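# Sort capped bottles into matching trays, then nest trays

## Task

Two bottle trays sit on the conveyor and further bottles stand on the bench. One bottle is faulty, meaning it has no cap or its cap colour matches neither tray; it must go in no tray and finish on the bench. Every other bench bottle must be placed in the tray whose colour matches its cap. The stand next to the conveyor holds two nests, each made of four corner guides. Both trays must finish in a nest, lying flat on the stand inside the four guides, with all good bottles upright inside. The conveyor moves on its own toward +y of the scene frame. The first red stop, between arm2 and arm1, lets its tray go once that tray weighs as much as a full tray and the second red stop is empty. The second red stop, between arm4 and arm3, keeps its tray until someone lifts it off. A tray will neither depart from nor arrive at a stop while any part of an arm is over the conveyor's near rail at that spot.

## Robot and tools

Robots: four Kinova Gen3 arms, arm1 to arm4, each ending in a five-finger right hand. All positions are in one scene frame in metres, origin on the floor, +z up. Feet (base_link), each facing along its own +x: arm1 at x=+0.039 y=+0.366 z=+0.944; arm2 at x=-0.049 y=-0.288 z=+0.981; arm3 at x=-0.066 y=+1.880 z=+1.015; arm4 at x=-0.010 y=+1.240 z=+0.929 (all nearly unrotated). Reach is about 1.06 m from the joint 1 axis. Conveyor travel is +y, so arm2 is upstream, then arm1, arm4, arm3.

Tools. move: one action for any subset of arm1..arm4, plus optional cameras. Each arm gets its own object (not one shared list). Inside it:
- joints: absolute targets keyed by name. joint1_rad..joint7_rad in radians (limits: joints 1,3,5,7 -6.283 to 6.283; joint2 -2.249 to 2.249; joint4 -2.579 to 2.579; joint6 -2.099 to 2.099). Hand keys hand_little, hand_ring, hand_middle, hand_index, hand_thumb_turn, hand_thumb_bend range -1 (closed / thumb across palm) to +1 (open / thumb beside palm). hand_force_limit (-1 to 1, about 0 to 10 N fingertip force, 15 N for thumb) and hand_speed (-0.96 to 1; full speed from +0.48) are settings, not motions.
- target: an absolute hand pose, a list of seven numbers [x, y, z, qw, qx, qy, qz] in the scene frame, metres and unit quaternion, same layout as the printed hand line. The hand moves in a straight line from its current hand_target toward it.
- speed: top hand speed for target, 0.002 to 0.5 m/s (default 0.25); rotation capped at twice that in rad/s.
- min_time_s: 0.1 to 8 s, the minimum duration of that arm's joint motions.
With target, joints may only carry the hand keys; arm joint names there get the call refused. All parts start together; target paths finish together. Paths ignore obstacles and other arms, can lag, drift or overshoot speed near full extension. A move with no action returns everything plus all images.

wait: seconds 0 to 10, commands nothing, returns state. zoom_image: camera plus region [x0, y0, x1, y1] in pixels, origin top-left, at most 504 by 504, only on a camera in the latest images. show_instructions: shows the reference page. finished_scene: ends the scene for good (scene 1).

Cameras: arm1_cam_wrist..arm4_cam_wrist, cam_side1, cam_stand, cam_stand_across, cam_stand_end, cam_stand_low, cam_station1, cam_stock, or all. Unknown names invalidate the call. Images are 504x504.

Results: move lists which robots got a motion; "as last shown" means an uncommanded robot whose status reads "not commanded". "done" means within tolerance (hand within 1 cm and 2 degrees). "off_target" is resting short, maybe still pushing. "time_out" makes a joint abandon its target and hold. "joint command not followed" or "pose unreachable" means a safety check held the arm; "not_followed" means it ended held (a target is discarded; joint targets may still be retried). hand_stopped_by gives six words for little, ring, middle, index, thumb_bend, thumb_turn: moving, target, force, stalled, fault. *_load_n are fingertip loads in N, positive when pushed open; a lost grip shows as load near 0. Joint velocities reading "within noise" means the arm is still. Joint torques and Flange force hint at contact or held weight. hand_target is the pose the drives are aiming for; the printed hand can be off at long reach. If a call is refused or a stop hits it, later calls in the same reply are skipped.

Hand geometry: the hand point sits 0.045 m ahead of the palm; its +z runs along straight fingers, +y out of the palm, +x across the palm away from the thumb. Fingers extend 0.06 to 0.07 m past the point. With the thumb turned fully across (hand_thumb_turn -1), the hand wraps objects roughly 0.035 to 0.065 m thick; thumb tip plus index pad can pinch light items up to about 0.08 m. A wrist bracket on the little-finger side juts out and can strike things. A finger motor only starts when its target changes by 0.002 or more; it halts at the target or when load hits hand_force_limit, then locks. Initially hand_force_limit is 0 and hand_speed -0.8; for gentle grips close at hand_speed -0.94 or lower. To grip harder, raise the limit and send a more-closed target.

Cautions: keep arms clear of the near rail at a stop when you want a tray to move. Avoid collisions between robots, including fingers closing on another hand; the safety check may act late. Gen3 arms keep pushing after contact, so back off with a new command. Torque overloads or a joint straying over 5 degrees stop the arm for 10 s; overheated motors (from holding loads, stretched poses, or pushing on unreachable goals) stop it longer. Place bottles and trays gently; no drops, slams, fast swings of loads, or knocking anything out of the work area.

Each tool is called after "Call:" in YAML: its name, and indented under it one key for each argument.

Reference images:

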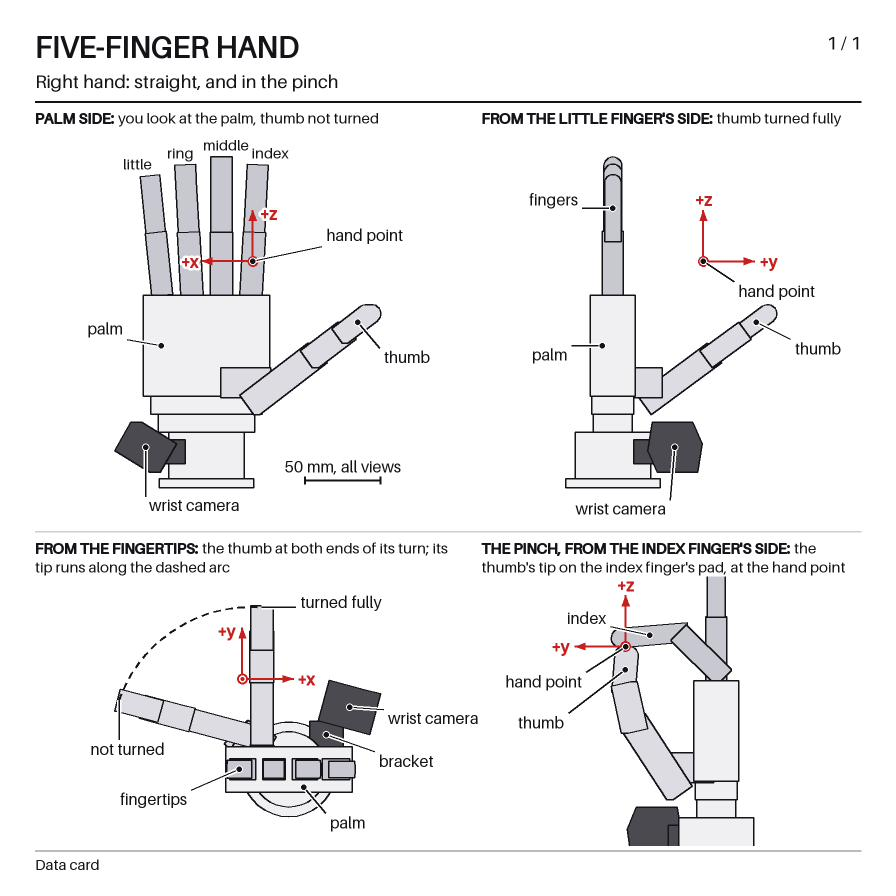

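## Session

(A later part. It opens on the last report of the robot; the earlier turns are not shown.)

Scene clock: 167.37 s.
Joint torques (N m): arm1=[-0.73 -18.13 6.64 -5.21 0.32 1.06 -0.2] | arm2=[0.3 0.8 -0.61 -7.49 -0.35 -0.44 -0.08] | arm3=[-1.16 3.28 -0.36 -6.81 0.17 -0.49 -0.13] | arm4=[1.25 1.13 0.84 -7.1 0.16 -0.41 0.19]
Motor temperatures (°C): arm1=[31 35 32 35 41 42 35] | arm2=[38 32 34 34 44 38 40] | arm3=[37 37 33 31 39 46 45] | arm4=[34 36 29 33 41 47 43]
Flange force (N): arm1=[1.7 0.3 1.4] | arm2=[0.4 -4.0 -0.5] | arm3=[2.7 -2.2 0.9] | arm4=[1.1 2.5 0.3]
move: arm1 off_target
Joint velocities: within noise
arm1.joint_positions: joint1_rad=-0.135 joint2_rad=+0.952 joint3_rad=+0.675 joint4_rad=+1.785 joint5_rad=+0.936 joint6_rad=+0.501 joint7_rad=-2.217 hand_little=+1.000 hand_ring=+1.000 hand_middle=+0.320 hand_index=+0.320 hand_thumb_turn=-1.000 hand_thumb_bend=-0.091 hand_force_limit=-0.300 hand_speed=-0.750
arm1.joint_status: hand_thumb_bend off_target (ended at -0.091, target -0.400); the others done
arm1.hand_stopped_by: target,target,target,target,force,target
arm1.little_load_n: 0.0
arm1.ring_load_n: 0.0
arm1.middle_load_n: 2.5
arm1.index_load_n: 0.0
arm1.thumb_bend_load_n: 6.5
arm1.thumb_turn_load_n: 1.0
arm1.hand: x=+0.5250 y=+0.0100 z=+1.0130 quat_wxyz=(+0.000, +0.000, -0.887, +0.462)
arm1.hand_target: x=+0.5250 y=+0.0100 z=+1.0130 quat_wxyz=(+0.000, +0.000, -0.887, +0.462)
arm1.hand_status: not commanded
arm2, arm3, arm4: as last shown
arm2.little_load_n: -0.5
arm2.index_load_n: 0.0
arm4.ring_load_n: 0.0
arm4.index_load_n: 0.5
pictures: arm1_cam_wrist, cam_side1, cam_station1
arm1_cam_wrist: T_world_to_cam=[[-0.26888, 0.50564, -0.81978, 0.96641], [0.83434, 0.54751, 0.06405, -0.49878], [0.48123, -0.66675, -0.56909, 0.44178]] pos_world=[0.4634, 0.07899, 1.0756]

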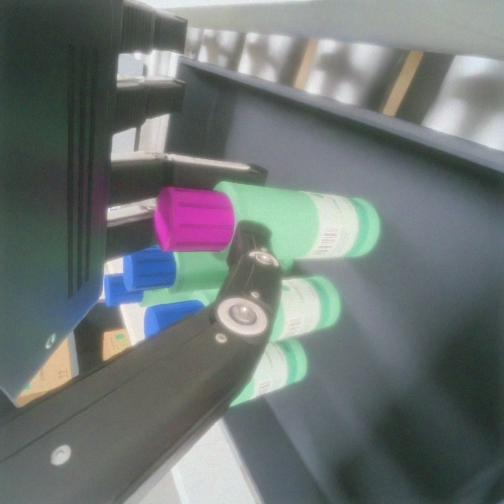

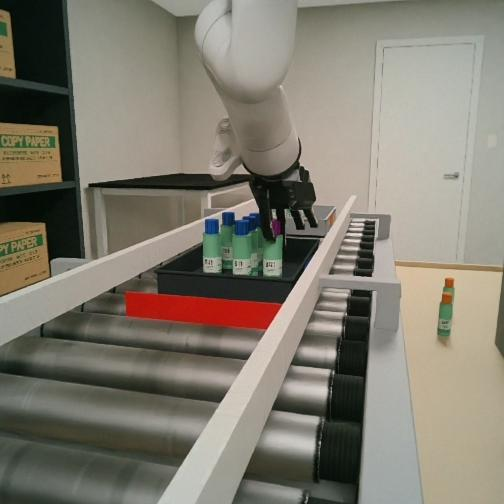

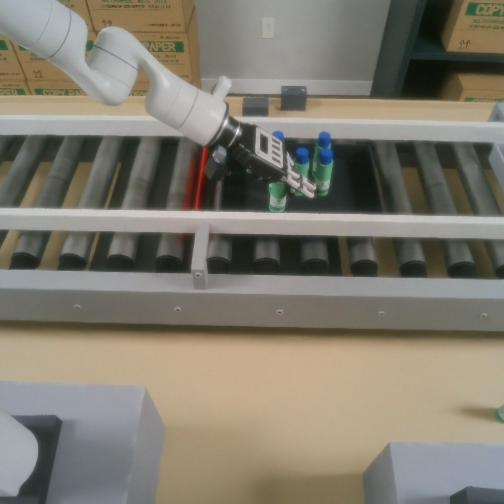

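Call:
move:
  arm1: {"joints": {"hand_thumb_bend": 0.15, "hand_speed": -0.5}}

Call:
move:
  arm1: {"target": [0.520, 0.010, 1.012, 0, 0, 0.887, -0.4617], "speed": 0.05}

Call:
move:
  arm1: {"joints": {"hand_thumb_bend": -0.4, "hand_speed": -0.75}}
  cameras: ["arm1_cam_wrist", "cam_side1"]

Call:
zoom_image:
  camera: "cam_side1"
  region: [200, 180, 310, 290]

Scene clock: 171.40 s.
Joint torques (N m): arm1=[-0.77 -17.86 6.29 -5.02 0.29 0.96 -0.17] | arm2=[0.29 0.81 -0.64 -7.51 -0.4 -0.42 -0.09] | arm3=[-1.18 3.25 -0.37 -6.88 0.19 -0.53 -0.11] | arm4=[1.31 1.07 0.86 -7.13 0.15 -0.37 0.19]
Motor temperatures (°C): arm1=[31 35 32 35 41 42 35] | arm2=[38 32 34 34 44 38 40] | arm3=[37 36 33 31 39 46 45] | arm4=[34 36 29 33 41 47 43]
Flange force (N): arm1=[1.7 -0.3 1.1] | arm2=[0.3 -4.2 -0.4] | arm3=[2.8 -2.2 1.0] | arm4=[1.0 2.5 0.5]
move: arm1 done
Joint velocities: within noise
arm1.joint_positions: joint1_rad=-0.135 joint2_rad=+0.952 joint3_rad=+0.675 joint4_rad=+1.785 joint5_rad=+0.936 joint6_rad=+0.501 joint7_rad=-2.217 hand_little=+1.000 hand_ring=+1.000 hand_middle=+0.320 hand_index=+0.320 hand_thumb_turn=-1.000 hand_thumb_bend=+0.150 hand_force_limit=-0.300 hand_speed=-0.500
arm1.joint_status: all done
arm1.hand_stopped_by: target,target,target,target,target,target
arm1.little_load_n: 0.0
arm1.ring_load_n: 0.0
arm1.middle_load_n: 0.0
arm1.index_load_n: 0.0
arm1.thumb_bend_load_n: 0.0
arm1.thumb_turn_load_n: 0.0
arm1.hand: x=+0.5250 y=+0.0100 z=+1.0130 quat_wxyz=(+0.000, +0.000, -0.887, +0.462)
arm1.hand_target: x=+0.5250 y=+0.0100 z=+1.0130 quat_wxyz=(+0.000, +0.000, -0.887, +0.462)
arm1.hand_status: not commanded
arm2, arm3, arm4: as last shown
arm2.little_load_n: 0.0
arm3.thumb_bend_load_n: -0.5
arm4.index_load_n: 0.0
pictures: none

Scene clock: 172.37 s.
Joint torques (N m): arm1=[-0.73 -17.58 6.3 -4.93 0.24 0.98 -0.2] | arm2=[0.35 0.82 -0.61 -7.46 -0.39 -0.45 -0.07] | arm3=[-1.15 3.3 -0.32 -6.83 0.15 -0.5 -0.13] | arm4=[1.29 1.11 0.86 -7.12 0.14 -0.42 0.18]
Motor temperatures (°C): arm1=[31 35 32 35 41 42 35] | arm2=[38 32 34 34 44 38 40] | arm3=[37 36 33 31 39 46 45] | arm4=[34 36 29 33 41 47 43]
Flange force (N): arm1=[1.8 -0.5 0.8] | arm2=[0.4 -4.1 -0.6] | arm3=[2.8 -2.2 1.0] | arm4=[1.1 2.5 0.3]
move: arm1 done
Joint velocities: within noise
arm1.joint_positions: joint1_rad=-0.142 joint2_rad=+0.953 joint3_rad=+0.686 joint4_rad=+1.803 joint5_rad=+0.947 joint6_rad=+0.485 joint7_rad=-2.233 hand_little=+1.000 hand_ring=+1.000 hand_middle=+0.320 hand_index=+0.320 hand_thumb_turn=-1.000 hand_thumb_bend=+0.150 hand_force_limit=-0.300 hand_speed=-0.500
arm1.joint_status: not commanded
arm1.hand_stopped_by: target,target,target,target,target,target
arm1.little_load_n: 0.0
arm1.ring_load_n: 0.0
arm1.middle_load_n: 0.0
arm1.index_load_n: 0.0
arm1.thumb_bend_load_n: 0.0
arm1.thumb_turn_load_n: 0.5
arm1.hand: x=+0.5200 y=+0.0100 z=+1.0120 quat_wxyz=(+0.000, +0.000, -0.887, +0.462)
arm1.hand_target: x=+0.5200 y=+0.0100 z=+1.0120 quat_wxyz=(+0.000, +0.000, -0.887, +0.462)
arm1.hand_status: done (0.000 m and 0.0 deg from the pose sent, 0.005 m and 0.0 deg at the start)
arm2: as last shown
arm2.middle_load_n: 0.5
arm3.joint_positions: joint1_rad=-0.397 joint2_rad=-0.483 joint3_rad=-0.105 joint4_rad=+1.424 joint5_rad=-0.016 joint6_rad=+1.973 joint7_rad=-2.058 hand_little=+1.000 hand_ring=+1.000 hand_middle=+1.000 hand_index=+1.000 hand_thumb_turn=+1.000 hand_thumb_bend=+1.000 hand_force_limit=+0.000 hand_speed=-0.800
arm3.joint_status: not commanded
arm3.hand_stopped_by: target,target,target,target,target,target
arm3.little_load_n: 0.0
arm3.ring_load_n: 0.0
arm3.middle_load_n: 0.0
arm3.index_load_n: 0.0
arm3.thumb_bend_load_n: -0.5
arm3.thumb_turn_load_n: 0.0
arm3.hand: x=+0.0896 y=+1.9834 z=+1.5543 quat_wxyz=(-0.109, -0.026, -0.993, -0.034)
arm3.hand_target: x=+0.0896 y=+1.9834 z=+1.5543 quat_wxyz=(-0.109, -0.026, -0.993, -0.034)
arm3.hand_status: not commanded
arm4.joint_positions: joint1_rad=-0.564 joint2_rad=-0.454 joint3_rad=-0.056 joint4_rad=+1.419 joint5_rad=-0.081 joint6_rad=+1.958 joint7_rad=-2.067 hand_little=+1.000 hand_ring=+1.000 hand_middle=+1.000 hand_index=+1.000 hand_thumb_turn=+1.000 hand_thumb_bend=+1.000 hand_force_limit=+0.000 hand_speed=-0.800
arm4.joint_status: not commanded
arm4.hand_stopped_by: target,target,target,target,target,target
arm4.little_load_n: 0.0
arm4.ring_load_n: 0.0
arm4.middle_load_n: 0.0
arm4.index_load_n: 0.0
arm4.thumb_bend_load_n: -0.5
arm4.thumb_turn_load_n: 0.0
arm4.hand: x=+0.1065 y=+1.4048 z=+1.4700 quat_wxyz=(-0.072, +0.142, -0.984, -0.083)
arm4.hand_target: x=+0.1065 y=+1.4048 z=+1.4700 quat_wxyz=(-0.072, +0.142, -0.984, -0.083)
arm4.hand_status: not commanded
pictures: none

Scene clock: 174.17 s.
Joint torques (N m): arm1=[-0.76 -17.92 6.62 -5.05 0.33 1.1 -0.21] | arm2=[0.32 0.83 -0.62 -7.5 -0.34 -0.41 -0.05] | arm3=[-1.18 3.31 -0.36 -6.85 0.17 -0.54 -0.13] | arm4=[1.27 1.11 0.92 -7.06 0.12 -0.37 0.2]
Motor temperatures (°C): arm1=[31 35 32 35 41 42 35] | arm2=[38 32 34 34 44 38 40] | arm3=[37 36 33 31 39 46 45] | arm4=[34 36 29 33 41 47 43]
Flange force (N): arm1=[1.5 0.2 1.4] | arm2=[0.5 -4.0 -0.4] | arm3=[2.8 -2.3 0.9] | arm4=[1.1 2.8 0.3]
move: arm1 off_target
Joint velocities: within noise
arm1.joint_positions: joint1_rad=-0.142 joint2_rad=+0.953 joint3_rad=+0.686 joint4_rad=+1.803 joint5_rad=+0.947 joint6_rad=+0.485 joint7_rad=-2.233 hand_little=+1.000 hand_ring=+1.000 hand_middle=+0.320 hand_index=+0.320 hand_thumb_turn=-1.000 hand_thumb_bend=-0.083 hand_force_limit=-0.300 hand_speed=-0.750
arm1.joint_status: hand_thumb_bend off_target (ended at -0.083, target -0.400); the others done
arm1.hand_stopped_by: target,target,target,target,force,target
arm1.little_load_n: 0.0
arm1.ring_load_n: 0.0
arm1.middle_load_n: 0.0
arm1.index_load_n: 2.0
arm1.thumb_bend_load_n: 6.5
arm1.thumb_turn_load_n: -0.5
arm1.hand: x=+0.5200 y=+0.0100 z=+1.0120 quat_wxyz=(+0.000, +0.000, -0.887, +0.462)
arm1.hand_target: x=+0.5200 y=+0.0100 z=+1.0120 quat_wxyz=(+0.000, +0.000, -0.887, +0.462)
arm1.hand_status: not commanded
arm2.joint_positions: joint1_rad=-0.273 joint2_rad=-0.419 joint3_rad=-0.105 joint4_rad=+1.559 joint5_rad=-0.082 joint6_rad=+1.977 joint7_rad=-2.029 hand_little=+1.000 hand_ring=+1.000 hand_middle=+0.600 hand_index=+0.600 hand_thumb_turn=-1.000 hand_thumb_bend=+1.000 hand_force_limit=+0.000 hand_speed=+0.000
arm2.joint_status: not commanded
arm2.hand_stopped_by: target,target,target,target,target,target
arm2.little_load_n: 0.0
arm2.ring_load_n: -0.5
arm2.middle_load_n: 0.0
arm2.index_load_n: 0.0
arm2.thumb_bend_load_n: 0.0
arm2.thumb_turn_load_n: 0.0
arm2.hand: x=+0.1065 y=-0.1910 z=+1.4613 quat_wxyz=(-0.004, -0.075, -0.997, -0.017)
arm2.hand_target: x=+0.1065 y=-0.1910 z=+1.4613 quat_wxyz=(-0.004, -0.075, -0.997, -0.017)
arm2.hand_status: not commanded
arm3, arm4: as last shown
arm3.thumb_bend_load_n: 0.0
arm4.thumb_bend_load_n: 0.0
arm1_cam_wrist: T_world_to_cam=[[-0.26892, 0.50561, -0.81978, 0.96422], [0.83433, 0.54754, 0.06401, -0.49455], [0.48123, -0.66675, -0.56909, 0.44369]] pos_world=[0.4584, 0.07909, 1.0746]

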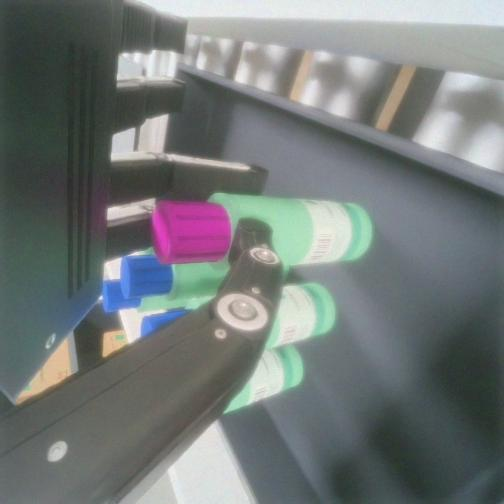

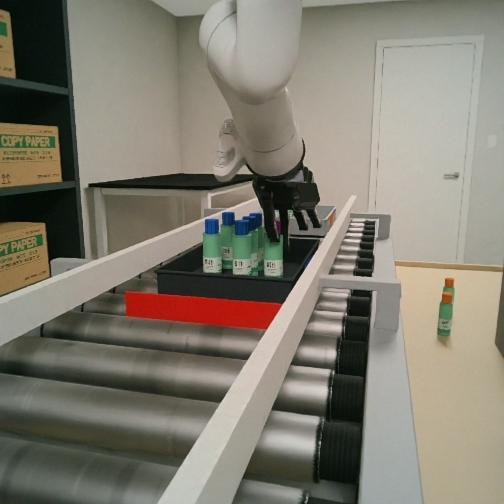

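Scaled by 4.582 from the camera's image (finer frame: 720x720).

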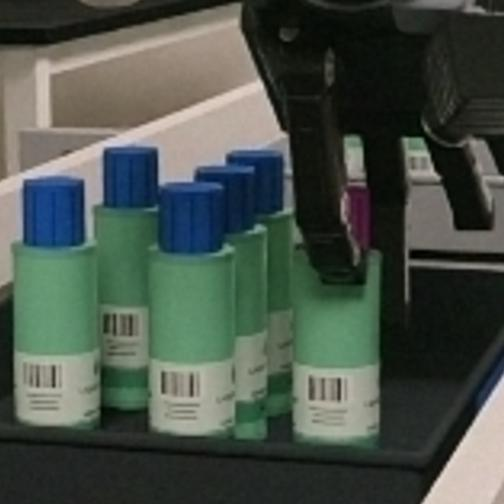

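Call:
move:
  arm1: {"joints": {"hand_middle": 0.1, "hand_force_limit": -0.5, "hand_speed": -0.85}}

Call:
move:
  arm1: {"target": [0.520, 0.010, 1.06, 0, 0, 0.887, -0.4617], "speed": 0.08}
  cameras: ["arm1_cam_wrist", "cam_side1", "cam_station1"]

Scene clock: 176.97 s.
Joint torques (N m): arm1=[-0.76 -17.99 6.64 -5.05 0.32 1.1 -0.18] | arm2=[0.33 0.79 -0.7 -7.54 -0.36 -0.41 -0.08] | arm3=[-1.17 3.29 -0.33 -6.84 0.2 -0.52 -0.11] | arm4=[1.32 1.13 0.9 -7.12 0.11 -0.4 0.17]
Motor temperatures (°C): arm1=[31 36 32 35 41 42 35] | arm2=[38 32 34 34 44 38 40] | arm3=[37 36 33 31 39 46 45] | arm4=[34 36 29 33 41 47 43]
Flange force (N): arm1=[1.6 0.4 1.5] | arm2=[0.3 -4.3 -0.3] | arm3=[2.8 -2.1 0.9] | arm4=[1.1 2.5 0.4]
move: arm1 off_target
Joint velocities: within noise
arm1.joint_positions: joint1_rad=-0.142 joint2_rad=+0.953 joint3_rad=+0.686 joint4_rad=+1.803 joint5_rad=+0.947 joint6_rad=+0.485 joint7_rad=-2.233 hand_little=+1.000 hand_ring=+1.000 hand_middle=+0.267 hand_index=+0.320 hand_thumb_turn=-1.000 hand_thumb_bend=-0.083 hand_force_limit=-0.500 hand_speed=-0.850
arm1.joint_status: hand_middle off_target (ended at +0.267, target +0.100); the others done
arm1.hand_stopped_by: target,target,force,target,force,target
arm1.little_load_n: 0.0
arm1.ring_load_n: 0.0
arm1.middle_load_n: 5.0
arm1.index_load_n: 1.0
arm1.thumb_bend_load_n: 7.0
arm1.thumb_turn_load_n: 0.5
arm1.hand: x=+0.5200 y=+0.0100 z=+1.0120 quat_wxyz=(+0.000, +0.000, -0.887, +0.462)
arm1.hand_target: x=+0.5200 y=+0.0100 z=+1.0120 quat_wxyz=(+0.000, +0.000, -0.887, +0.462)
arm1.hand_status: not commanded
arm2, arm3, arm4: as last shown
arm2.ring_load_n: 0.0
arm4.ring_load_n: -0.5
pictures: none

Scene clock: 178.13 s.
Joint torques (N m): arm1=[-0.71 -17.48 5.97 -6.08 0.52 0.85 -0.18] | arm2=[0.32 0.86 -0.63 -7.54 -0.42 -0.43 -0.11] | arm3=[-1.19 3.27 -0.32 -6.82 0.18 -0.47 -0.13] | arm4=[1.32 1.11 0.86 -7.07 0.14 -0.39 0.16]
Motor temperatures (°C): arm1=[31 36 32 35 41 42 35] | arm2=[38 32 34 34 44 38 40] | arm3=[37 36 33 31 39 46 45] | arm4=[34 36 29 33 41 47 43]
Flange force (N): arm1=[1.7 0.7 1.7] | arm2=[0.4 -4.4 -0.3] | arm3=[2.7 -2.1 1.0] | arm4=[1.0 2.5 0.2]
move: arm1 done
Joint velocities: within noise
arm1.joint_positions: joint1_rad=-0.130 joint2_rad=+0.836 joint3_rad=+0.663 joint4_rad=+1.787 joint5_rad=+0.915 joint6_rad=+0.572 joint7_rad=-2.110 hand_little=+1.000 hand_ring=+1.000 hand_middle=+0.267 hand_index=+0.320 hand_thumb_turn=-1.000 hand_thumb_bend=-0.083 hand_force_limit=-0.500 hand_speed=-0.850
arm1.joint_status: not commanded
arm1.hand_stopped_by: target,target,force,target,force,target
arm1.little_load_n: 0.0
arm1.ring_load_n: 0.0
arm1.middle_load_n: 5.0
arm1.index_load_n: 1.0
arm1.thumb_bend_load_n: 6.5
arm1.thumb_turn_load_n: 1.0
arm1.hand: x=+0.5200 y=+0.0100 z=+1.0600 quat_wxyz=(+0.000, +0.000, -0.887, +0.462)
arm1.hand_target: x=+0.5200 y=+0.0100 z=+1.0600 quat_wxyz=(+0.000, +0.000, -0.887, +0.462)
arm1.hand_status: done (0.000 m and 0.0 deg from the pose sent, 0.048 m and 0.0 deg at the start)
arm2, arm3, arm4: as last shown
arm2.thumb_turn_load_n: 0.5
arm4.ring_load_n: 0.0
arm1_cam_wrist: T_world_to_cam=[[-0.26888, 0.50564, -0.81978, 1.00359], [0.83434, 0.54751, 0.06405, -0.49762], [0.48123, -0.66675, -0.56909, 0.47094]] pos_world=[0.4584, 0.07899, 1.1226]

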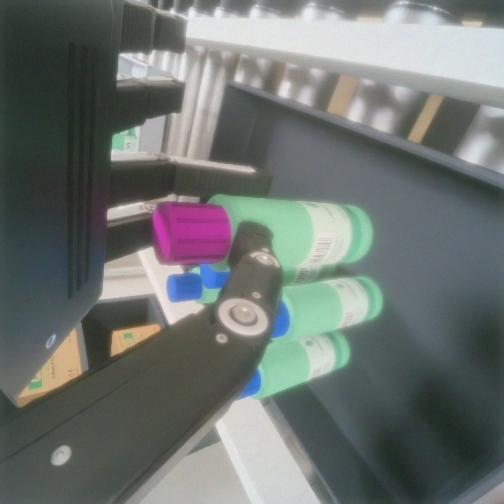

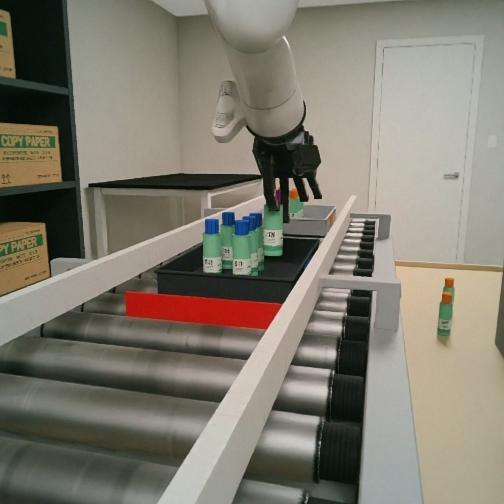

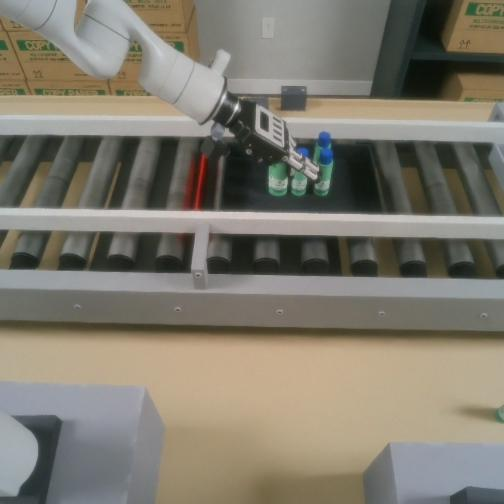

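Call:
move:
  arm1: {"target": [0.515, 0.020, 1.14, 0, 0, 0.887, -0.4617], "speed": 0.25}

Call:
move:
  arm1: {"target": [0.2825, 0.077, 1.10, 0, 0, 0.887, -0.4617], "speed": 0.25}

Call:
move:
  arm1: {"target": [0.2825, 0.077, 0.85, 0, 0, 0.887, -0.4617], "speed": 0.2}
  cameras: ["arm1_cam_wrist", "cam_side1", "cam_station1", "cam_stock"]

Scene clock: 193.93 s.
Joint torques (N m): arm1=[-0.79 -16.17 4.88 -7.61 0.93 0.48 -0.27] | arm2=[0.24 0.83 -0.59 -7.48 -0.41 -0.4 -0.1] | arm3=[-1.18 3.31 -0.34 -6.86 0.18 -0.52 -0.12] | arm4=[1.28 1.13 0.87 -7.08 0.14 -0.39 0.2]
Motor temperatures (°C): arm1=[31 36 32 35 41 42 35] | arm2=[38 32 34 34 44 38 40] | arm3=[37 36 33 31 39 46 45] | arm4=[34 36 29 33 41 47 43]
Flange force (N): arm1=[1.7 0.8 2.2] | arm2=[0.4 -4.1 -0.4] | arm3=[2.9 -2.2 1.0] | arm4=[1.1 2.6 0.3]
move: arm1 done
Joint velocities: within noise
arm1.joint_positions: joint1_rad=-0.149 joint2_rad=+0.656 joint3_rad=+0.647 joint4_rad=+1.749 joint5_rad=+0.856 joint6_rad=+0.730 joint7_rad=-1.920 hand_little=+1.000 hand_ring=+1.000 hand_middle=+0.267 hand_index=+0.320 hand_thumb_turn=-1.000 hand_thumb_bend=-0.083 hand_force_limit=-0.500 hand_speed=-0.850
arm1.joint_status: not commanded
arm1.hand_stopped_by: target,target,force,target,force,target
arm1.little_load_n: 0.0
arm1.ring_load_n: -0.5
arm1.middle_load_n: 4.5
arm1.index_load_n: 1.0
arm1.thumb_bend_load_n: 7.0
arm1.thumb_turn_load_n: 0.5
arm1.hand: x=+0.5150 y=+0.0200 z=+1.1400 quat_wxyz=(+0.000, +0.000, -0.887, +0.462)
arm1.hand_target: x=+0.5150 y=+0.0200 z=+1.1400 quat_wxyz=(+0.000, +0.000, -0.887, +0.462)
arm1.hand_status: done (0.000 m and 0.0 deg from the pose sent, 0.081 m and 0.0 deg at the start)
arm2, arm3, arm4: as last shown
arm2.thumb_turn_load_n: 0.0
arm4.index_load_n: 0.5
pictures: none

Scene clock: 195.97 s.
Joint torques (N m): arm1=[-0.78 -6.91 2.66 -4.26 -0.02 1.83 -0.24] | arm2=[0.27 0.81 -0.6 -7.45 -0.41 -0.39 -0.07] | arm3=[-1.21 3.27 -0.39 -6.85 0.15 -0.52 -0.11] | arm4=[1.3 1.06 0.88 -7.08 0.15 -0.38 0.18]
Motor temperatures (°C): arm1=[31 36 32 35 41 42 35] | arm2=[38 32 34 34 44 38 40] | arm3=[37 36 33 31 39 46 45] | arm4=[34 36 29 33 41 47 43]
Flange force (N): arm1=no reading | arm2=[0.3 -4.0 -0.5] | arm3=[2.7 -2.3 0.9] | arm4=[0.9 2.6 0.3]
move: arm1 done
Joint velocities: within noise
arm1.joint_positions: joint1_rad=-0.428 joint2_rad=+0.418 joint3_rad=+0.872 joint4_rad=+2.547 joint5_rad=+1.593 joint6_rad=+0.583 joint7_rad=-2.776 hand_little=+1.000 hand_ring=+1.000 hand_middle=+0.267 hand_index=+0.320 hand_thumb_turn=-1.000 hand_thumb_bend=-0.083 hand_force_limit=-0.500 hand_speed=-0.850
arm1.joint_status: not commanded
arm1.hand_stopped_by: target,target,force,target,force,target
arm1.little_load_n: 0.0
arm1.ring_load_n: 0.0
arm1.middle_load_n: 5.0
arm1.index_load_n: 1.0
arm1.thumb_bend_load_n: 7.0
arm1.thumb_turn_load_n: 1.0
arm1.hand: x=+0.2825 y=+0.0770 z=+1.1000 quat_wxyz=(+0.000, +0.000, -0.887, +0.462)
arm1.hand_target: x=+0.2825 y=+0.0770 z=+1.1000 quat_wxyz=(+0.000, +0.000, -0.887, +0.462)
arm1.hand_status: done (0.000 m and 0.0 deg from the pose sent, 0.243 m and 0.0 deg at the start)
arm2, arm3, arm4: as last shown
arm4.index_load_n: 0.0
pictures: none

Scene clock: 198.07 s.
Joint torques (N m): arm1=[-0.83 -13.94 4.28 3.91 -1.92 1.04 -0.31] | arm2=[0.32 0.79 -0.65 -7.49 -0.45 -0.42 -0.09] | arm3=[-1.18 3.29 -0.33 -6.85 0.17 -0.5 -0.11] | arm4=[1.33 1.1 0.88 -7.08 0.14 -0.37 0.19]
Motor temperatures (°C): arm1=[31 36 32 35 41 42 35] | arm2=[38 32 34 34 44 38 40] | arm3=[37 36 33 31 39 46 45] | arm4=[34 36 29 33 41 47 43]
Flange force (N): arm1=[7.1 -2.1 2.7] | arm2=[0.2 -4.3 -0.5] | arm3=[2.8 -2.1 1.0] | arm4=[1.0 2.6 0.3]
move: arm1 done
Joint velocities: within noise
arm1.joint_positions: joint1_rad=-0.012 joint2_rad=+1.364 joint3_rad=+0.266 joint4_rad=+2.473 joint5_rad=+2.215 joint6_rad=+0.924 joint7_rad=-4.053 hand_little=+1.000 hand_ring=+1.000 hand_middle=+0.267 hand_index=+0.320 hand_thumb_turn=-1.000 hand_thumb_bend=-0.083 hand_force_limit=-0.500 hand_speed=-0.850
arm1.joint_status: not commanded
arm1.hand_stopped_by: target,target,force,target,force,target
arm1.little_load_n: 0.0
arm1.ring_load_n: 0.0
arm1.middle_load_n: 4.5
arm1.index_load_n: 1.0
arm1.thumb_bend_load_n: 7.0
arm1.thumb_turn_load_n: 0.5
arm1.hand: x=+0.2825 y=+0.0770 z=+0.8500 quat_wxyz=(+0.000, +0.000, -0.887, +0.462)
arm1.hand_target: x=+0.2825 y=+0.0770 z=+0.8500 quat_wxyz=(+0.000, +0.000, -0.887, +0.462)
arm1.hand_status: done (0.000 m and 0.0 deg from the pose sent, 0.250 m and 0.0 deg at the start)
arm2, arm3, arm4: as last shown
arm2.middle_load_n: -0.5
arm1_cam_wrist: T_world_to_cam=[[-0.2689, 0.50567, -0.81975, 0.73363], [0.83432, 0.54755, 0.06408, -0.32278], [0.48126, -0.6667, -0.56913, 0.51048]] pos_world=[0.2209, 0.14609, 0.9126]

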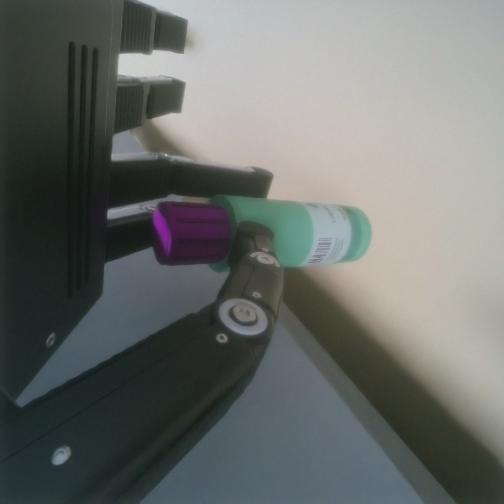

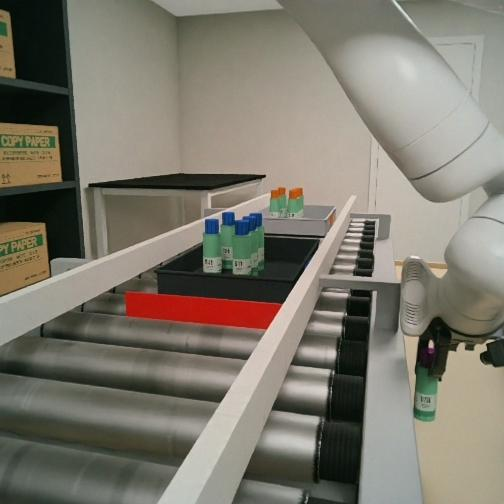

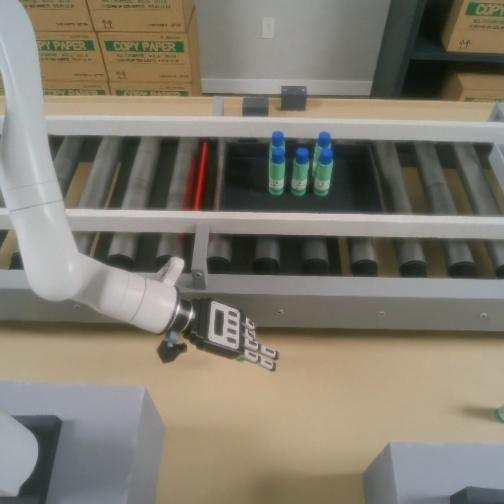

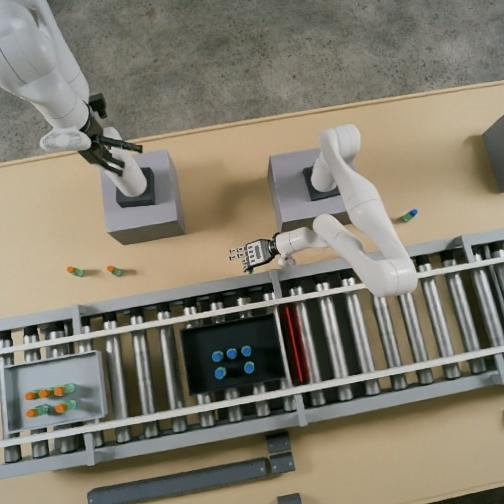

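Call:
move:
  arm1: {"target": [0.2825, 0.077, 0.79, 0, 0, 0.887, -0.4617], "speed": 0.12}
  cameras: ["arm1_cam_wrist", "cam_side1"]

Call:
zoom_image:
  camera: "cam_side1"
  region: [350, 300, 500, 500]

Scene clock: 213.63 s.
Joint torques (N m): arm1=[-7.13 31.95 -27.11 -33.96 16.35 -15.25 8.99] | arm2=[0.28 0.78 -0.66 -7.46 -0.42 -0.38 -0.1] | arm3=[-1.2 3.27 -0.33 -6.83 0.17 -0.51 -0.14] | arm4=[1.31 1.1 0.87 -7.07 0.16 -0.39 0.2]
Motor temperatures (°C): arm1=[31 37 33 36 42 43 36] | arm2=[38 32 34 34 44 38 40] | arm3=[37 36 33 31 39 46 45] | arm4=[34 36 29 33 41 47 43]
Flange force (N): arm1=[33.6 -165.9 -111.1] | arm2=[0.1 -4.3 -0.5] | arm3=[2.7 -2.1 0.9] | arm4=[1.0 2.6 0.2]
Flange force when the fault began (N): arm1=[40.6 -268.2 -183.2]
move: arm1 torque_fault
TORQUE FAULT: arm1's joint2_rad strayed more than 5 degrees from its planned motion. arm1 stopped for 10 seconds, dropped its targets (a gripper whose motion had ended keeps its target) and accepts commands again: back off and push less far. The stop added 9.7 s to the call and to motion_time.
TORQUE WARNING: arm1's joint2_rad reached its warning level (56.7 N m).
Joint velocities: within noise
arm1.joint_positions: joint1_rad=+0.094 joint2_rad=+1.401 joint3_rad=+0.126 joint4_rad=+2.436 joint5_rad=+2.135 joint6_rad=+1.065 joint7_rad=-3.995 hand_little=+1.000 hand_ring=+1.000 hand_middle=+0.267 hand_index=+0.320 hand_thumb_turn=-1.000 hand_thumb_bend=-0.083 hand_force_limit=-0.500 hand_speed=-0.850
arm1.joint_status: not commanded
arm1.hand_stopped_by: target,target,force,target,force,target
arm1.little_load_n: 0.0
arm1.ring_load_n: 0.0
arm1.middle_load_n: 4.0
arm1.index_load_n: 1.0
arm1.thumb_bend_load_n: 7.0
arm1.thumb_turn_load_n: 1.0
arm1.hand: x=+0.2829 y=+0.0780 z=+0.8300 quat_wxyz=(-0.007, -0.010, -0.886, +0.464)
arm1.hand_target: x=+0.2825 y=+0.0805 z=+0.8260 quat_wxyz=(-0.006, -0.008, -0.887, +0.461)
arm1.hand_status: torque_fault (0.040 m and 1.5 deg from the pose sent, 0.060 m and 0.0 deg at the start)
arm2, arm3, arm4: as last shown
arm2.middle_load_n: 0.0
arm4.thumb_bend_load_n: -0.5
arm1_cam_wrist: T_world_to_cam=[[-0.24412, 0.50395, -0.82852, 0.71724], [0.83903, 0.53816, 0.08012, -0.33628], [0.48625, -0.67559, -0.5542, 0.48639]] pos_world=[0.22073, 0.14811, 0.89075]

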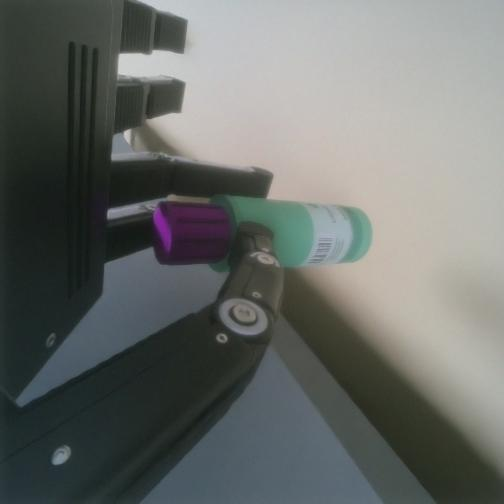

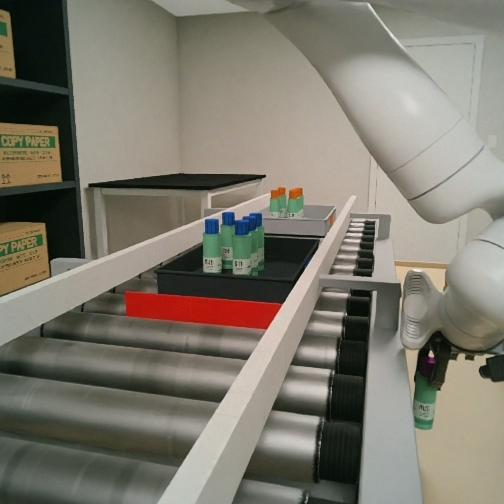

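Scaled by 2.520 from the camera's image (finer frame: 720x720).

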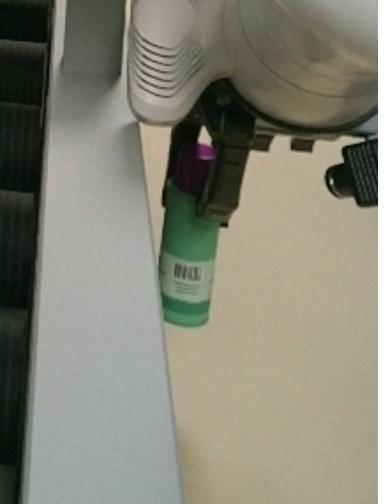

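Call:
move:
  arm1: {"target": [0.2725, 0.06, 0.93, 0, 0, 0.887, -0.4617], "speed": 0.15}
  cameras: ["cam_station1", "cam_stock"]

Call:
zoom_image:
  camera: "cam_station1"
  region: [0, 160, 320, 400]

Scene clock: 223.27 s.
Joint torques (N m): arm1=[-0.64 -14.04 2.23 1.94 -1.32 1.82 -0.29] | arm2=[0.31 0.78 -0.57 -7.45 -0.39 -0.39 -0.08] | arm3=[-1.21 3.3 -0.35 -6.83 0.18 -0.54 -0.13] | arm4=[1.33 1.12 0.88 -7.06 0.15 -0.38 0.17]
Motor temperatures (°C): arm1=[31 37 33 36 42 43 36] | arm2=[38 32 34 34 44 38 40] | arm3=[37 36 33 31 39 46 45] | arm4=[34 36 29 33 41 47 43]
Flange force (N): arm1=[5.4 -0.1 2.0] | arm2=[0.3 -3.9 -0.6] | arm3=[2.8 -2.2 0.8] | arm4=[1.0 2.6 0.3]
move: arm1 moving
Joint velocities: arm1=[0.026 0.001 -0.035 0.001 -0.01 0.026 0.016] | arm2=[within noise] | arm3=[within noise] | arm4=[within noise]
arm1.joint_positions: joint1_rad=+0.402 joint2_rad=+1.036 joint3_rad=-0.117 joint4_rad=+2.582 joint5_rad=+2.043 joint6_rad=+1.224 joint7_rad=-3.593 hand_little=+1.000 hand_ring=+1.000 hand_middle=+0.267 hand_index=+0.320 hand_thumb_turn=-1.000 hand_thumb_bend=-0.083 hand_force_limit=-0.500 hand_speed=-0.850
arm1.joint_status: not commanded
arm1.hand_stopped_by: target,target,force,target,force,target
arm1.little_load_n: 0.0
arm1.ring_load_n: 0.0
arm1.middle_load_n: 4.0
arm1.index_load_n: 1.0
arm1.thumb_bend_load_n: 7.0
arm1.thumb_turn_load_n: 0.5
arm1.hand: x=+0.2726 y=+0.0599 z=+0.9300 quat_wxyz=(+0.001, +0.000, -0.887, +0.462)
arm1.hand_target: x=+0.2726 y=+0.0599 z=+0.9300 quat_wxyz=(+0.001, +0.000, -0.887, +0.462)
arm1.hand_status: moving (0.000 m and 0.1 deg from the pose sent, 0.102 m and 1.5 deg at the start; a joint's target at an end of its range on 154 of 173 steps)
arm2: as last shown
arm3.joint_positions: joint1_rad=-0.397 joint2_rad=-0.483 joint3_rad=-0.105 joint4_rad=+1.424 joint5_rad=-0.016 joint6_rad=+1.973 joint7_rad=-2.058 hand_little=+1.000 hand_ring=+1.000 hand_middle=+1.000 hand_index=+1.000 hand_thumb_turn=+1.000 hand_thumb_bend=+1.000 hand_force_limit=+0.000 hand_speed=-0.800
arm3.joint_status: not commanded
arm3.hand_stopped_by: target,target,target,target,target,target
arm3.little_load_n: 0.0
arm3.ring_load_n: 0.0
arm3.middle_load_n: 0.0
arm3.index_load_n: 0.0
arm3.thumb_bend_load_n: 0.0
arm3.thumb_turn_load_n: 0.0
arm3.hand: x=+0.0896 y=+1.9834 z=+1.5543 quat_wxyz=(-0.109, -0.026, -0.993, -0.034)
arm3.hand_target: x=+0.0896 y=+1.9834 z=+1.5543 quat_wxyz=(-0.109, -0.026, -0.993, -0.034)
arm3.hand_status: not commanded
arm4.joint_positions: joint1_rad=-0.564 joint2_rad=-0.454 joint3_rad=-0.056 joint4_rad=+1.419 joint5_rad=-0.081 joint6_rad=+1.958 joint7_rad=-2.067 hand_little=+1.000 hand_ring=+1.000 hand_middle=+1.000 hand_index=+1.000 hand_thumb_turn=+1.000 hand_thumb_bend=+1.000 hand_force_limit=+0.000 hand_speed=-0.800
arm4.joint_status: not commanded
arm4.hand_stopped_by: target,target,target,target,target,target
arm4.little_load_n: 0.0
arm4.ring_load_n: 0.0
arm4.middle_load_n: -0.5
arm4.index_load_n: 0.0
arm4.thumb_bend_load_n: 0.0
arm4.thumb_turn_load_n: 0.0
arm4.hand: x=+0.1065 y=+1.4048 z=+1.4700 quat_wxyz=(-0.072, +0.142, -0.984, -0.083)
arm4.hand_target: x=+0.1065 y=+1.4048 z=+1.4700 quat_wxyz=(-0.072, +0.142, -0.984, -0.083)
arm4.hand_status: not commanded

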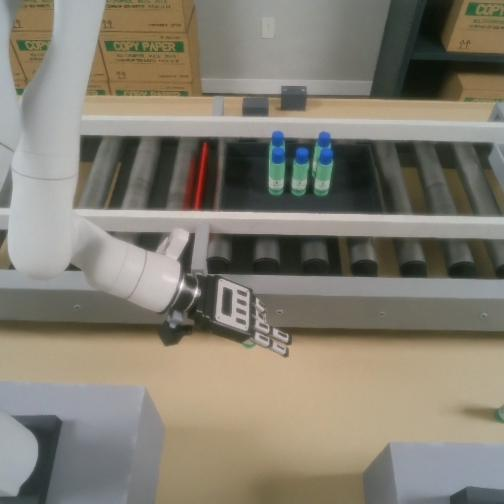

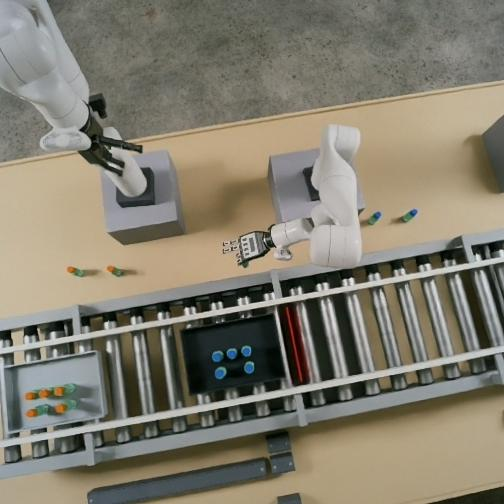

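Scaled by 1.575 from the camera's image (finer frame: 720x720).

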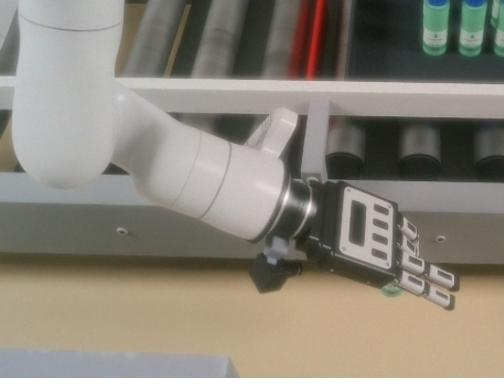

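Call:
zoom_image:
  camera: "cam_stock"
  region: [60, 120, 400, 300]

Scaled by 1.482 from the camera's image (finer frame: 720x720).

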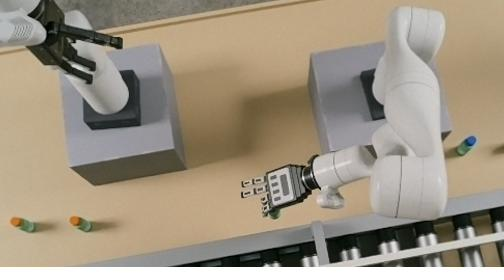

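Call:
move:
  arm1: {"target": [0.2325, -0.065, 0.87, 0, 0, 0.887, -0.4617], "speed": 0.15}
  cameras: ["cam_side1", "cam_station1"]

Scene clock: 238.03 s.
Joint torques (N m): arm1=[-0.86 -16.54 2.65 0.85 -1.29 1.84 -0.23] | arm2=[0.37 0.78 -0.58 -7.51 -0.38 -0.45 -0.09] | arm3=[-1.19 3.25 -0.33 -6.85 0.18 -0.52 -0.08] | arm4=[1.31 1.1 0.92 -7.09 0.15 -0.38 0.19]
Motor temperatures (°C): arm1=[31 37 33 36 42 43 35] | arm2=[38 32 34 34 44 38 40] | arm3=[37 36 33 31 39 46 45] | arm4=[34 36 29 33 41 47 43]
Flange force (N): arm1=[6.1 1.4 -0.2] | arm2=[0.4 -4.1 -0.5] | arm3=[2.8 -2.0 0.9] | arm4=[1.1 2.7 0.4]
move: arm1 done
Joint velocities: within noise
arm1.joint_positions: joint1_rad=+0.787 joint2_rad=+1.189 joint3_rad=+0.085 joint4_rad=+2.390 joint5_rad=+2.528 joint6_rad=+1.236 joint7_rad=-3.525 hand_little=+1.000 hand_ring=+1.000 hand_middle=+0.267 hand_index=+0.320 hand_thumb_turn=-1.000 hand_thumb_bend=-0.083 hand_force_limit=-0.500 hand_speed=-0.850
arm1.joint_status: not commanded
arm1.hand_stopped_by: target,target,force,target,force,target
arm1.little_load_n: 0.0
arm1.ring_load_n: 0.0
arm1.middle_load_n: 4.5
arm1.index_load_n: 1.0
arm1.thumb_bend_load_n: 7.0
arm1.thumb_turn_load_n: 1.0
arm1.hand: x=+0.2325 y=-0.0650 z=+0.8700 quat_wxyz=(+0.000, +0.000, -0.887, +0.462)
arm1.hand_target: x=+0.2325 y=-0.0650 z=+0.8700 quat_wxyz=(+0.000, +0.000, -0.887, +0.462)
arm1.hand_status: done (0.000 m and 0.0 deg from the pose sent, 0.144 m and 0.1 deg at the start)
arm2.joint_positions: joint1_rad=-0.273 joint2_rad=-0.419 joint3_rad=-0.105 joint4_rad=+1.559 joint5_rad=-0.082 joint6_rad=+1.977 joint7_rad=-2.029 hand_little=+1.000 hand_ring=+1.000 hand_middle=+0.600 hand_index=+0.600 hand_thumb_turn=-1.000 hand_thumb_bend=+1.000 hand_force_limit=+0.000 hand_speed=+0.000
arm2.joint_status: not commanded
arm2.hand_stopped_by: target,target,target,target,target,target
arm2.little_load_n: 0.0
arm2.ring_load_n: 0.0
arm2.middle_load_n: 0.0
arm2.index_load_n: 0.0
arm2.thumb_bend_load_n: 0.0
arm2.thumb_turn_load_n: 0.0
arm2.hand: x=+0.1065 y=-0.1910 z=+1.4613 quat_wxyz=(-0.004, -0.075, -0.997, -0.017)
arm2.hand_target: x=+0.1065 y=-0.1910 z=+1.4613 quat_wxyz=(-0.004, -0.075, -0.997, -0.017)
arm2.hand_status: not commanded
arm3, arm4: as last shown
arm3.thumb_bend_load_n: -0.5
arm3.thumb_turn_load_n: -0.5
arm4.middle_load_n: 0.0
arm4.thumb_bend_load_n: -0.5

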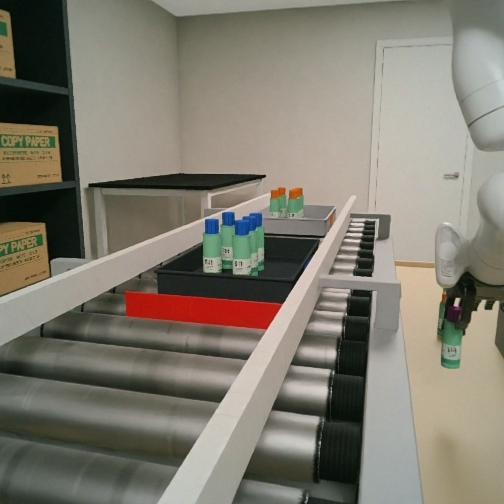

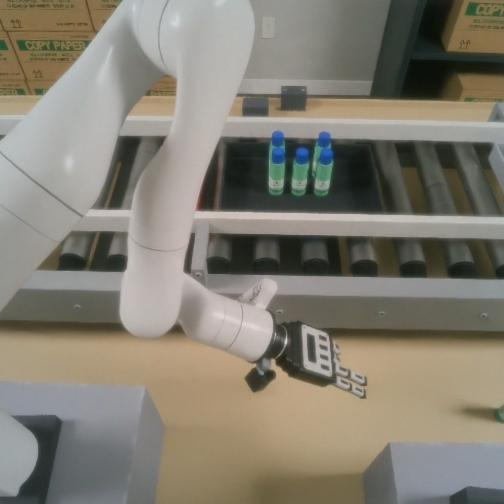

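Call:
move:
  arm1: {"target": [0.2325, -0.065, 0.79, 0, 0, 0.887, -0.4617], "speed": 0.1}
  cameras: ["cam_side1", "cam_station1"]

Call:
zoom_image:
  camera: "cam_side1"
  region: [400, 280, 504, 420]

Scene clock: 241.13 s.
Joint torques (N m): arm1=[-0.74 -14.52 1.63 1.23 -0.7 0.43 -0.14] | arm2=[0.26 0.84 -0.59 -7.54 -0.37 -0.43 -0.12] | arm3=[-1.17 3.31 -0.31 -6.91 0.18 -0.48 -0.14] | arm4=[1.27 1.09 0.89 -7.07 0.12 -0.38 0.15]
Motor temperatures (°C): arm1=[31 37 33 36 42 43 35] | arm2=[38 32 34 34 44 38 40] | arm3=[37 36 33 31 39 46 45] | arm4=[34 36 29 33 41 46 43]
Flange force (N): arm1=[5.5 -4.2 -6.0] | arm2=[0.5 -4.2 -0.3] | arm3=[2.9 -2.2 1.3] | arm4=[0.9 2.6 0.3]
move: arm1 done
Joint velocities: within noise
arm1.joint_positions: joint1_rad=+0.795 joint2_rad=+1.419 joint3_rad=+0.065 joint4_rad=+2.254 joint5_rad=+2.524 joint6_rad=+1.316 joint7_rad=-3.576 hand_little=+1.000 hand_ring=+1.000 hand_middle=+0.267 hand_index=+0.320 hand_thumb_turn=-1.000 hand_thumb_bend=-0.083 hand_force_limit=-0.500 hand_speed=-0.850
arm1.joint_status: not commanded
arm1.hand_stopped_by: target,target,force,target,force,target
arm1.little_load_n: -0.5
arm1.ring_load_n: 0.0
arm1.middle_load_n: 4.0
arm1.index_load_n: 1.5
arm1.thumb_bend_load_n: 5.5
arm1.thumb_turn_load_n: 0.5
arm1.hand: x=+0.2325 y=-0.0650 z=+0.7901 quat_wxyz=(+0.000, +0.000, -0.887, +0.462)
arm1.hand_target: x=+0.2325 y=-0.0650 z=+0.7900 quat_wxyz=(+0.000, +0.000, -0.887, +0.462)
arm1.hand_status: done (0.000 m and 0.0 deg from the pose sent, 0.080 m and 0.0 deg at the start)
arm2, arm3, arm4: as last shown
arm2.little_load_n: -0.5
arm2.index_load_n: 0.5
arm3.thumb_bend_load_n: 0.0
arm3.thumb_turn_load_n: 0.0
arm4.thumb_bend_load_n: 0.0

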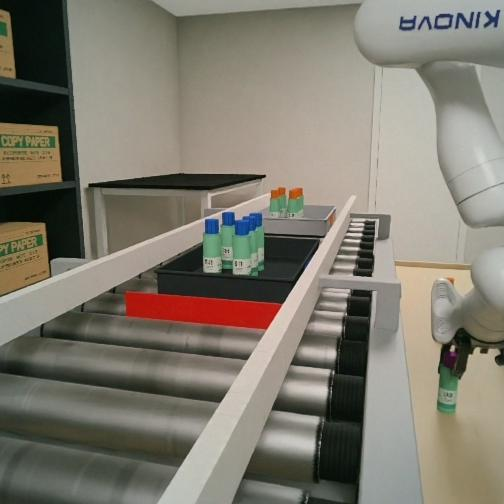

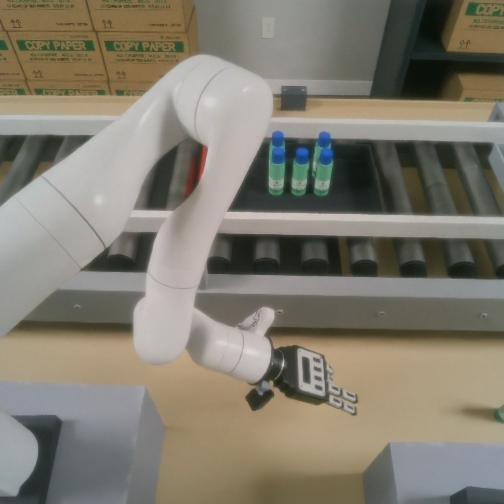

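Scaled by 3.600 from the camera's image (finer frame: 720x720).

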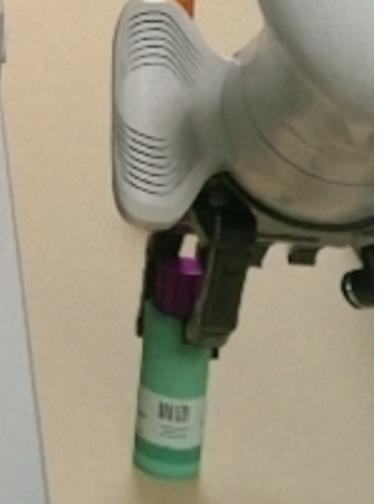

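Call:
move:
  arm1: {"joints": {"hand_thumb_bend": 0.3, "hand_speed": -0.6}}
  cameras: ["arm1_cam_wrist"]

Call:
move:
  arm1: {"joints": {"hand_index": 0.65, "hand_middle": 0.65, "hand_thumb_bend": 0.6, "hand_speed": -0.4}}

Call:
move:
  arm1: {"target": [0.2325, -0.065, 0.93, 0, 0, 0.887, -0.4617], "speed": 0.15}
  cameras: ["cam_side1", "cam_station1", "arm1_cam_wrist"]

Scene clock: 244.57 s.
Joint torques (N m): arm1=[-0.8 -16.65 2.57 1.52 -1.32 1.61 -0.2] | arm2=[0.34 0.73 -0.64 -7.48 -0.39 -0.46 -0.11] | arm3=[-1.22 3.3 -0.35 -6.81 0.19 -0.5 -0.11] | arm4=[1.32 1.08 0.83 -7.09 0.15 -0.39 0.2]
Motor temperatures (°C): arm1=[31 37 33 36 42 43 35] | arm2=[38 32 34 34 44 38 40] | arm3=[37 36 33 31 39 46 45] | arm4=[34 36 29 33 41 46 43]
Flange force (N): arm1=[5.2 -0.4 -1.7] | arm2=[0.2 -4.2 -0.7] | arm3=[2.8 -2.1 0.8] | arm4=[0.9 2.5 0.3]
move: arm1 done
Joint velocities: within noise
arm1.joint_positions: joint1_rad=+0.795 joint2_rad=+1.419 joint3_rad=+0.065 joint4_rad=+2.254 joint5_rad=+2.524 joint6_rad=+1.316 joint7_rad=-3.576 hand_little=+1.000 hand_ring=+1.000 hand_middle=+0.267 hand_index=+0.320 hand_thumb_turn=-1.000 hand_thumb_bend=+0.300 hand_force_limit=-0.500 hand_speed=-0.600
arm1.joint_status: all done
arm1.hand_stopped_by: target,target,force,target,target,target
arm1.little_load_n: 0.0
arm1.ring_load_n: 0.0
arm1.middle_load_n: 0.0
arm1.index_load_n: 0.0
arm1.thumb_bend_load_n: 0.0
arm1.thumb_turn_load_n: 0.0
arm1.hand: x=+0.2325 y=-0.0650 z=+0.7900 quat_wxyz=(+0.000, +0.000, -0.887, +0.462)
arm1.hand_target: x=+0.2325 y=-0.0650 z=+0.7900 quat_wxyz=(+0.000, +0.000, -0.887, +0.462)
arm1.hand_status: not commanded
arm2, arm3, arm4: as last shown
arm2.little_load_n: 0.0
arm2.ring_load_n: 0.5
arm2.index_load_n: 0.0
arm4.index_load_n: 0.5
arm1_cam_wrist: T_world_to_cam=[[-0.26881, 0.50569, -0.81977, 0.74281], [0.83436, 0.54747, 0.06412, -0.1995], [0.48123, -0.66675, -0.56909, 0.40569]] pos_world=[0.1709, 0.00409, 0.8526]

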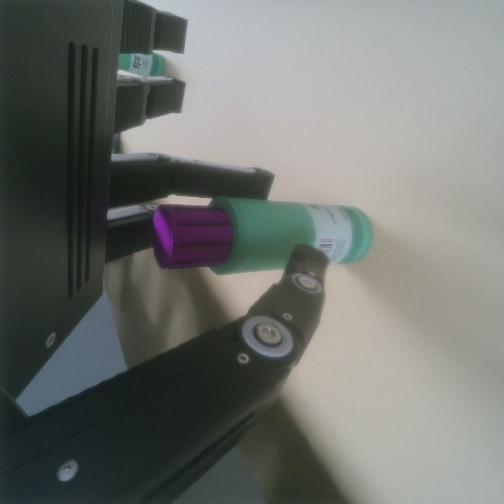

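Scene clock: 245.40 s.
Joint torques (N m): arm1=[-0.77 -16.72 2.56 1.54 -1.3 1.61 -0.21] | arm2=[0.36 0.74 -0.69 -7.49 -0.37 -0.44 -0.14] | arm3=[-1.17 3.28 -0.34 -6.79 0.17 -0.5 -0.1] | arm4=[1.32 1.08 0.86 -7.07 0.15 -0.37 0.19]
Motor temperatures (°C): arm1=[31 37 33 36 42 43 35] | arm2=[38 32 34 34 44 38 40] | arm3=[37 36 33 31 39 46 45] | arm4=[34 36 29 33 41 46 43]
Flange force (N): arm1=[5.1 -0.1 -1.6] | arm2=[0.1 -4.5 -0.6] | arm3=[2.7 -2.1 0.8] | arm4=[1.0 2.6 0.3]
move: arm1 done
Joint velocities: within noise
arm1.joint_positions: joint1_rad=+0.795 joint2_rad=+1.419 joint3_rad=+0.065 joint4_rad=+2.254 joint5_rad=+2.524 joint6_rad=+1.316 joint7_rad=-3.576 hand_little=+1.000 hand_ring=+1.000 hand_middle=+0.650 hand_index=+0.650 hand_thumb_turn=-1.000 hand_thumb_bend=+0.600 hand_force_limit=-0.500 hand_speed=-0.400
arm1.joint_status: all done
arm1.hand_stopped_by: target,target,target,target,target,target
arm1.little_load_n: 0.0
arm1.ring_load_n: 0.0
arm1.middle_load_n: 0.0
arm1.index_load_n: 0.0
arm1.thumb_bend_load_n: 0.0
arm1.thumb_turn_load_n: 0.0
arm1.hand: x=+0.2325 y=-0.0650 z=+0.7900 quat_wxyz=(+0.000, +0.000, -0.887, +0.462)
arm1.hand_target: x=+0.2325 y=-0.0650 z=+0.7900 quat_wxyz=(+0.000, +0.000, -0.887, +0.462)
arm1.hand_status: not commanded
arm2, arm3, arm4: as last shown
arm2.ring_load_n: 0.0
arm3.thumb_bend_load_n: -0.5
arm4.index_load_n: 0.0
arm4.thumb_bend_load_n: -0.5
pictures: none

Scene clock: 247.00 s.
Joint torques (N m): arm1=[-0.82 -15.33 2.36 -0.21 -1.01 1.66 -0.27] | arm2=[0.28 0.83 -0.65 -7.49 -0.4 -0.36 -0.06] | arm3=[-1.17 3.27 -0.34 -6.86 0.18 -0.52 -0.13] | arm4=[1.29 1.17 0.9 -7.1 0.16 -0.38 0.18]
Motor temperatures (°C): arm1=[31 37 33 36 42 43 35] | arm2=[38 32 34 34 44 38 40] | arm3=[37 36 33 31 39 46 45] | arm4=[34 36 29 33 41 46 43]
Flange force (N): arm1=[6.5 1.7 -0.1] | arm2=[0.3 -4.2 -0.3] | arm3=[2.8 -2.2 1.0] | arm4=[1.2 2.6 0.4]
move: arm1 done
Joint velocities: within noise
arm1.joint_positions: joint1_rad=+0.774 joint2_rad=+0.987 joint3_rad=+0.109 joint4_rad=+2.456 joint5_rad=+2.516 joint6_rad=+1.122 joint7_rad=-3.445 hand_little=+1.000 hand_ring=+1.000 hand_middle=+0.650 hand_index=+0.650 hand_thumb_turn=-1.000 hand_thumb_bend=+0.600 hand_force_limit=-0.500 hand_speed=-0.400
arm1.joint_status: not commanded
arm1.hand_stopped_by: target,target,target,target,target,target
arm1.little_load_n: 0.0
arm1.ring_load_n: -0.5
arm1.middle_load_n: 0.0
arm1.index_load_n: 0.0
arm1.thumb_bend_load_n: 0.0
arm1.thumb_turn_load_n: 0.0
arm1.hand: x=+0.2325 y=-0.0650 z=+0.9300 quat_wxyz=(+0.000, +0.000, -0.887, +0.462)
arm1.hand_target: x=+0.2325 y=-0.0650 z=+0.9300 quat_wxyz=(+0.000, +0.000, -0.887, +0.462)
arm1.hand_status: done (0.000 m and 0.0 deg from the pose sent, 0.140 m and 0.0 deg at the start)
arm2, arm3, arm4: as last shown
arm3.thumb_bend_load_n: 0.0
arm4.thumb_bend_load_n: 0.0
pictures: arm1_cam_wrist, cam_side1, cam_station1
arm1_cam_wrist: T_world_to_cam=[[-0.2689, 0.50567, -0.81975, 0.85757], [0.83432, 0.54755, 0.06408, -0.20844], [0.48126, -0.6667, -0.56913, 0.4854]] pos_world=[0.1709, 0.00409, 0.9926]

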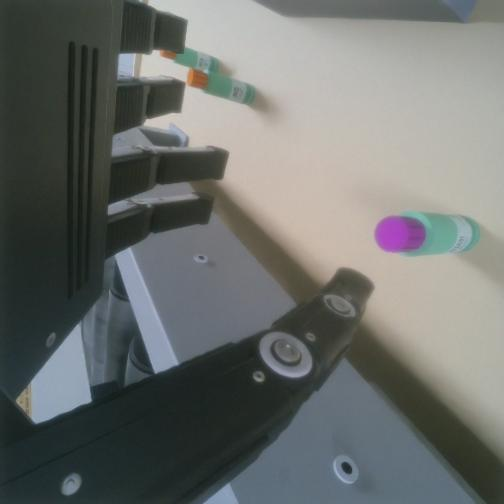

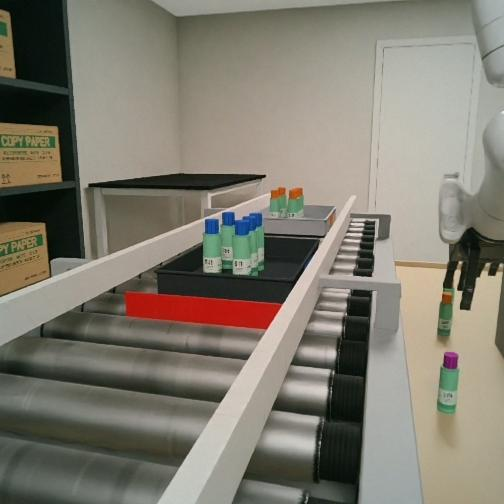

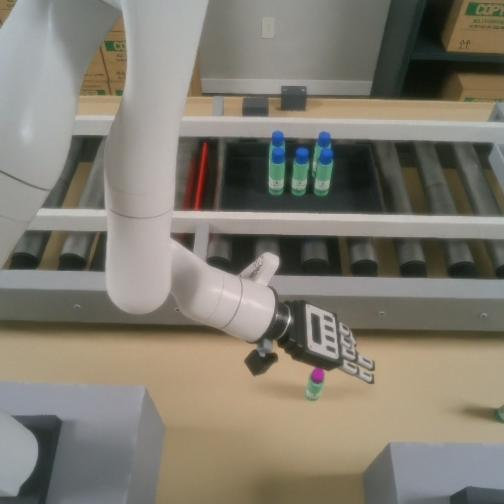

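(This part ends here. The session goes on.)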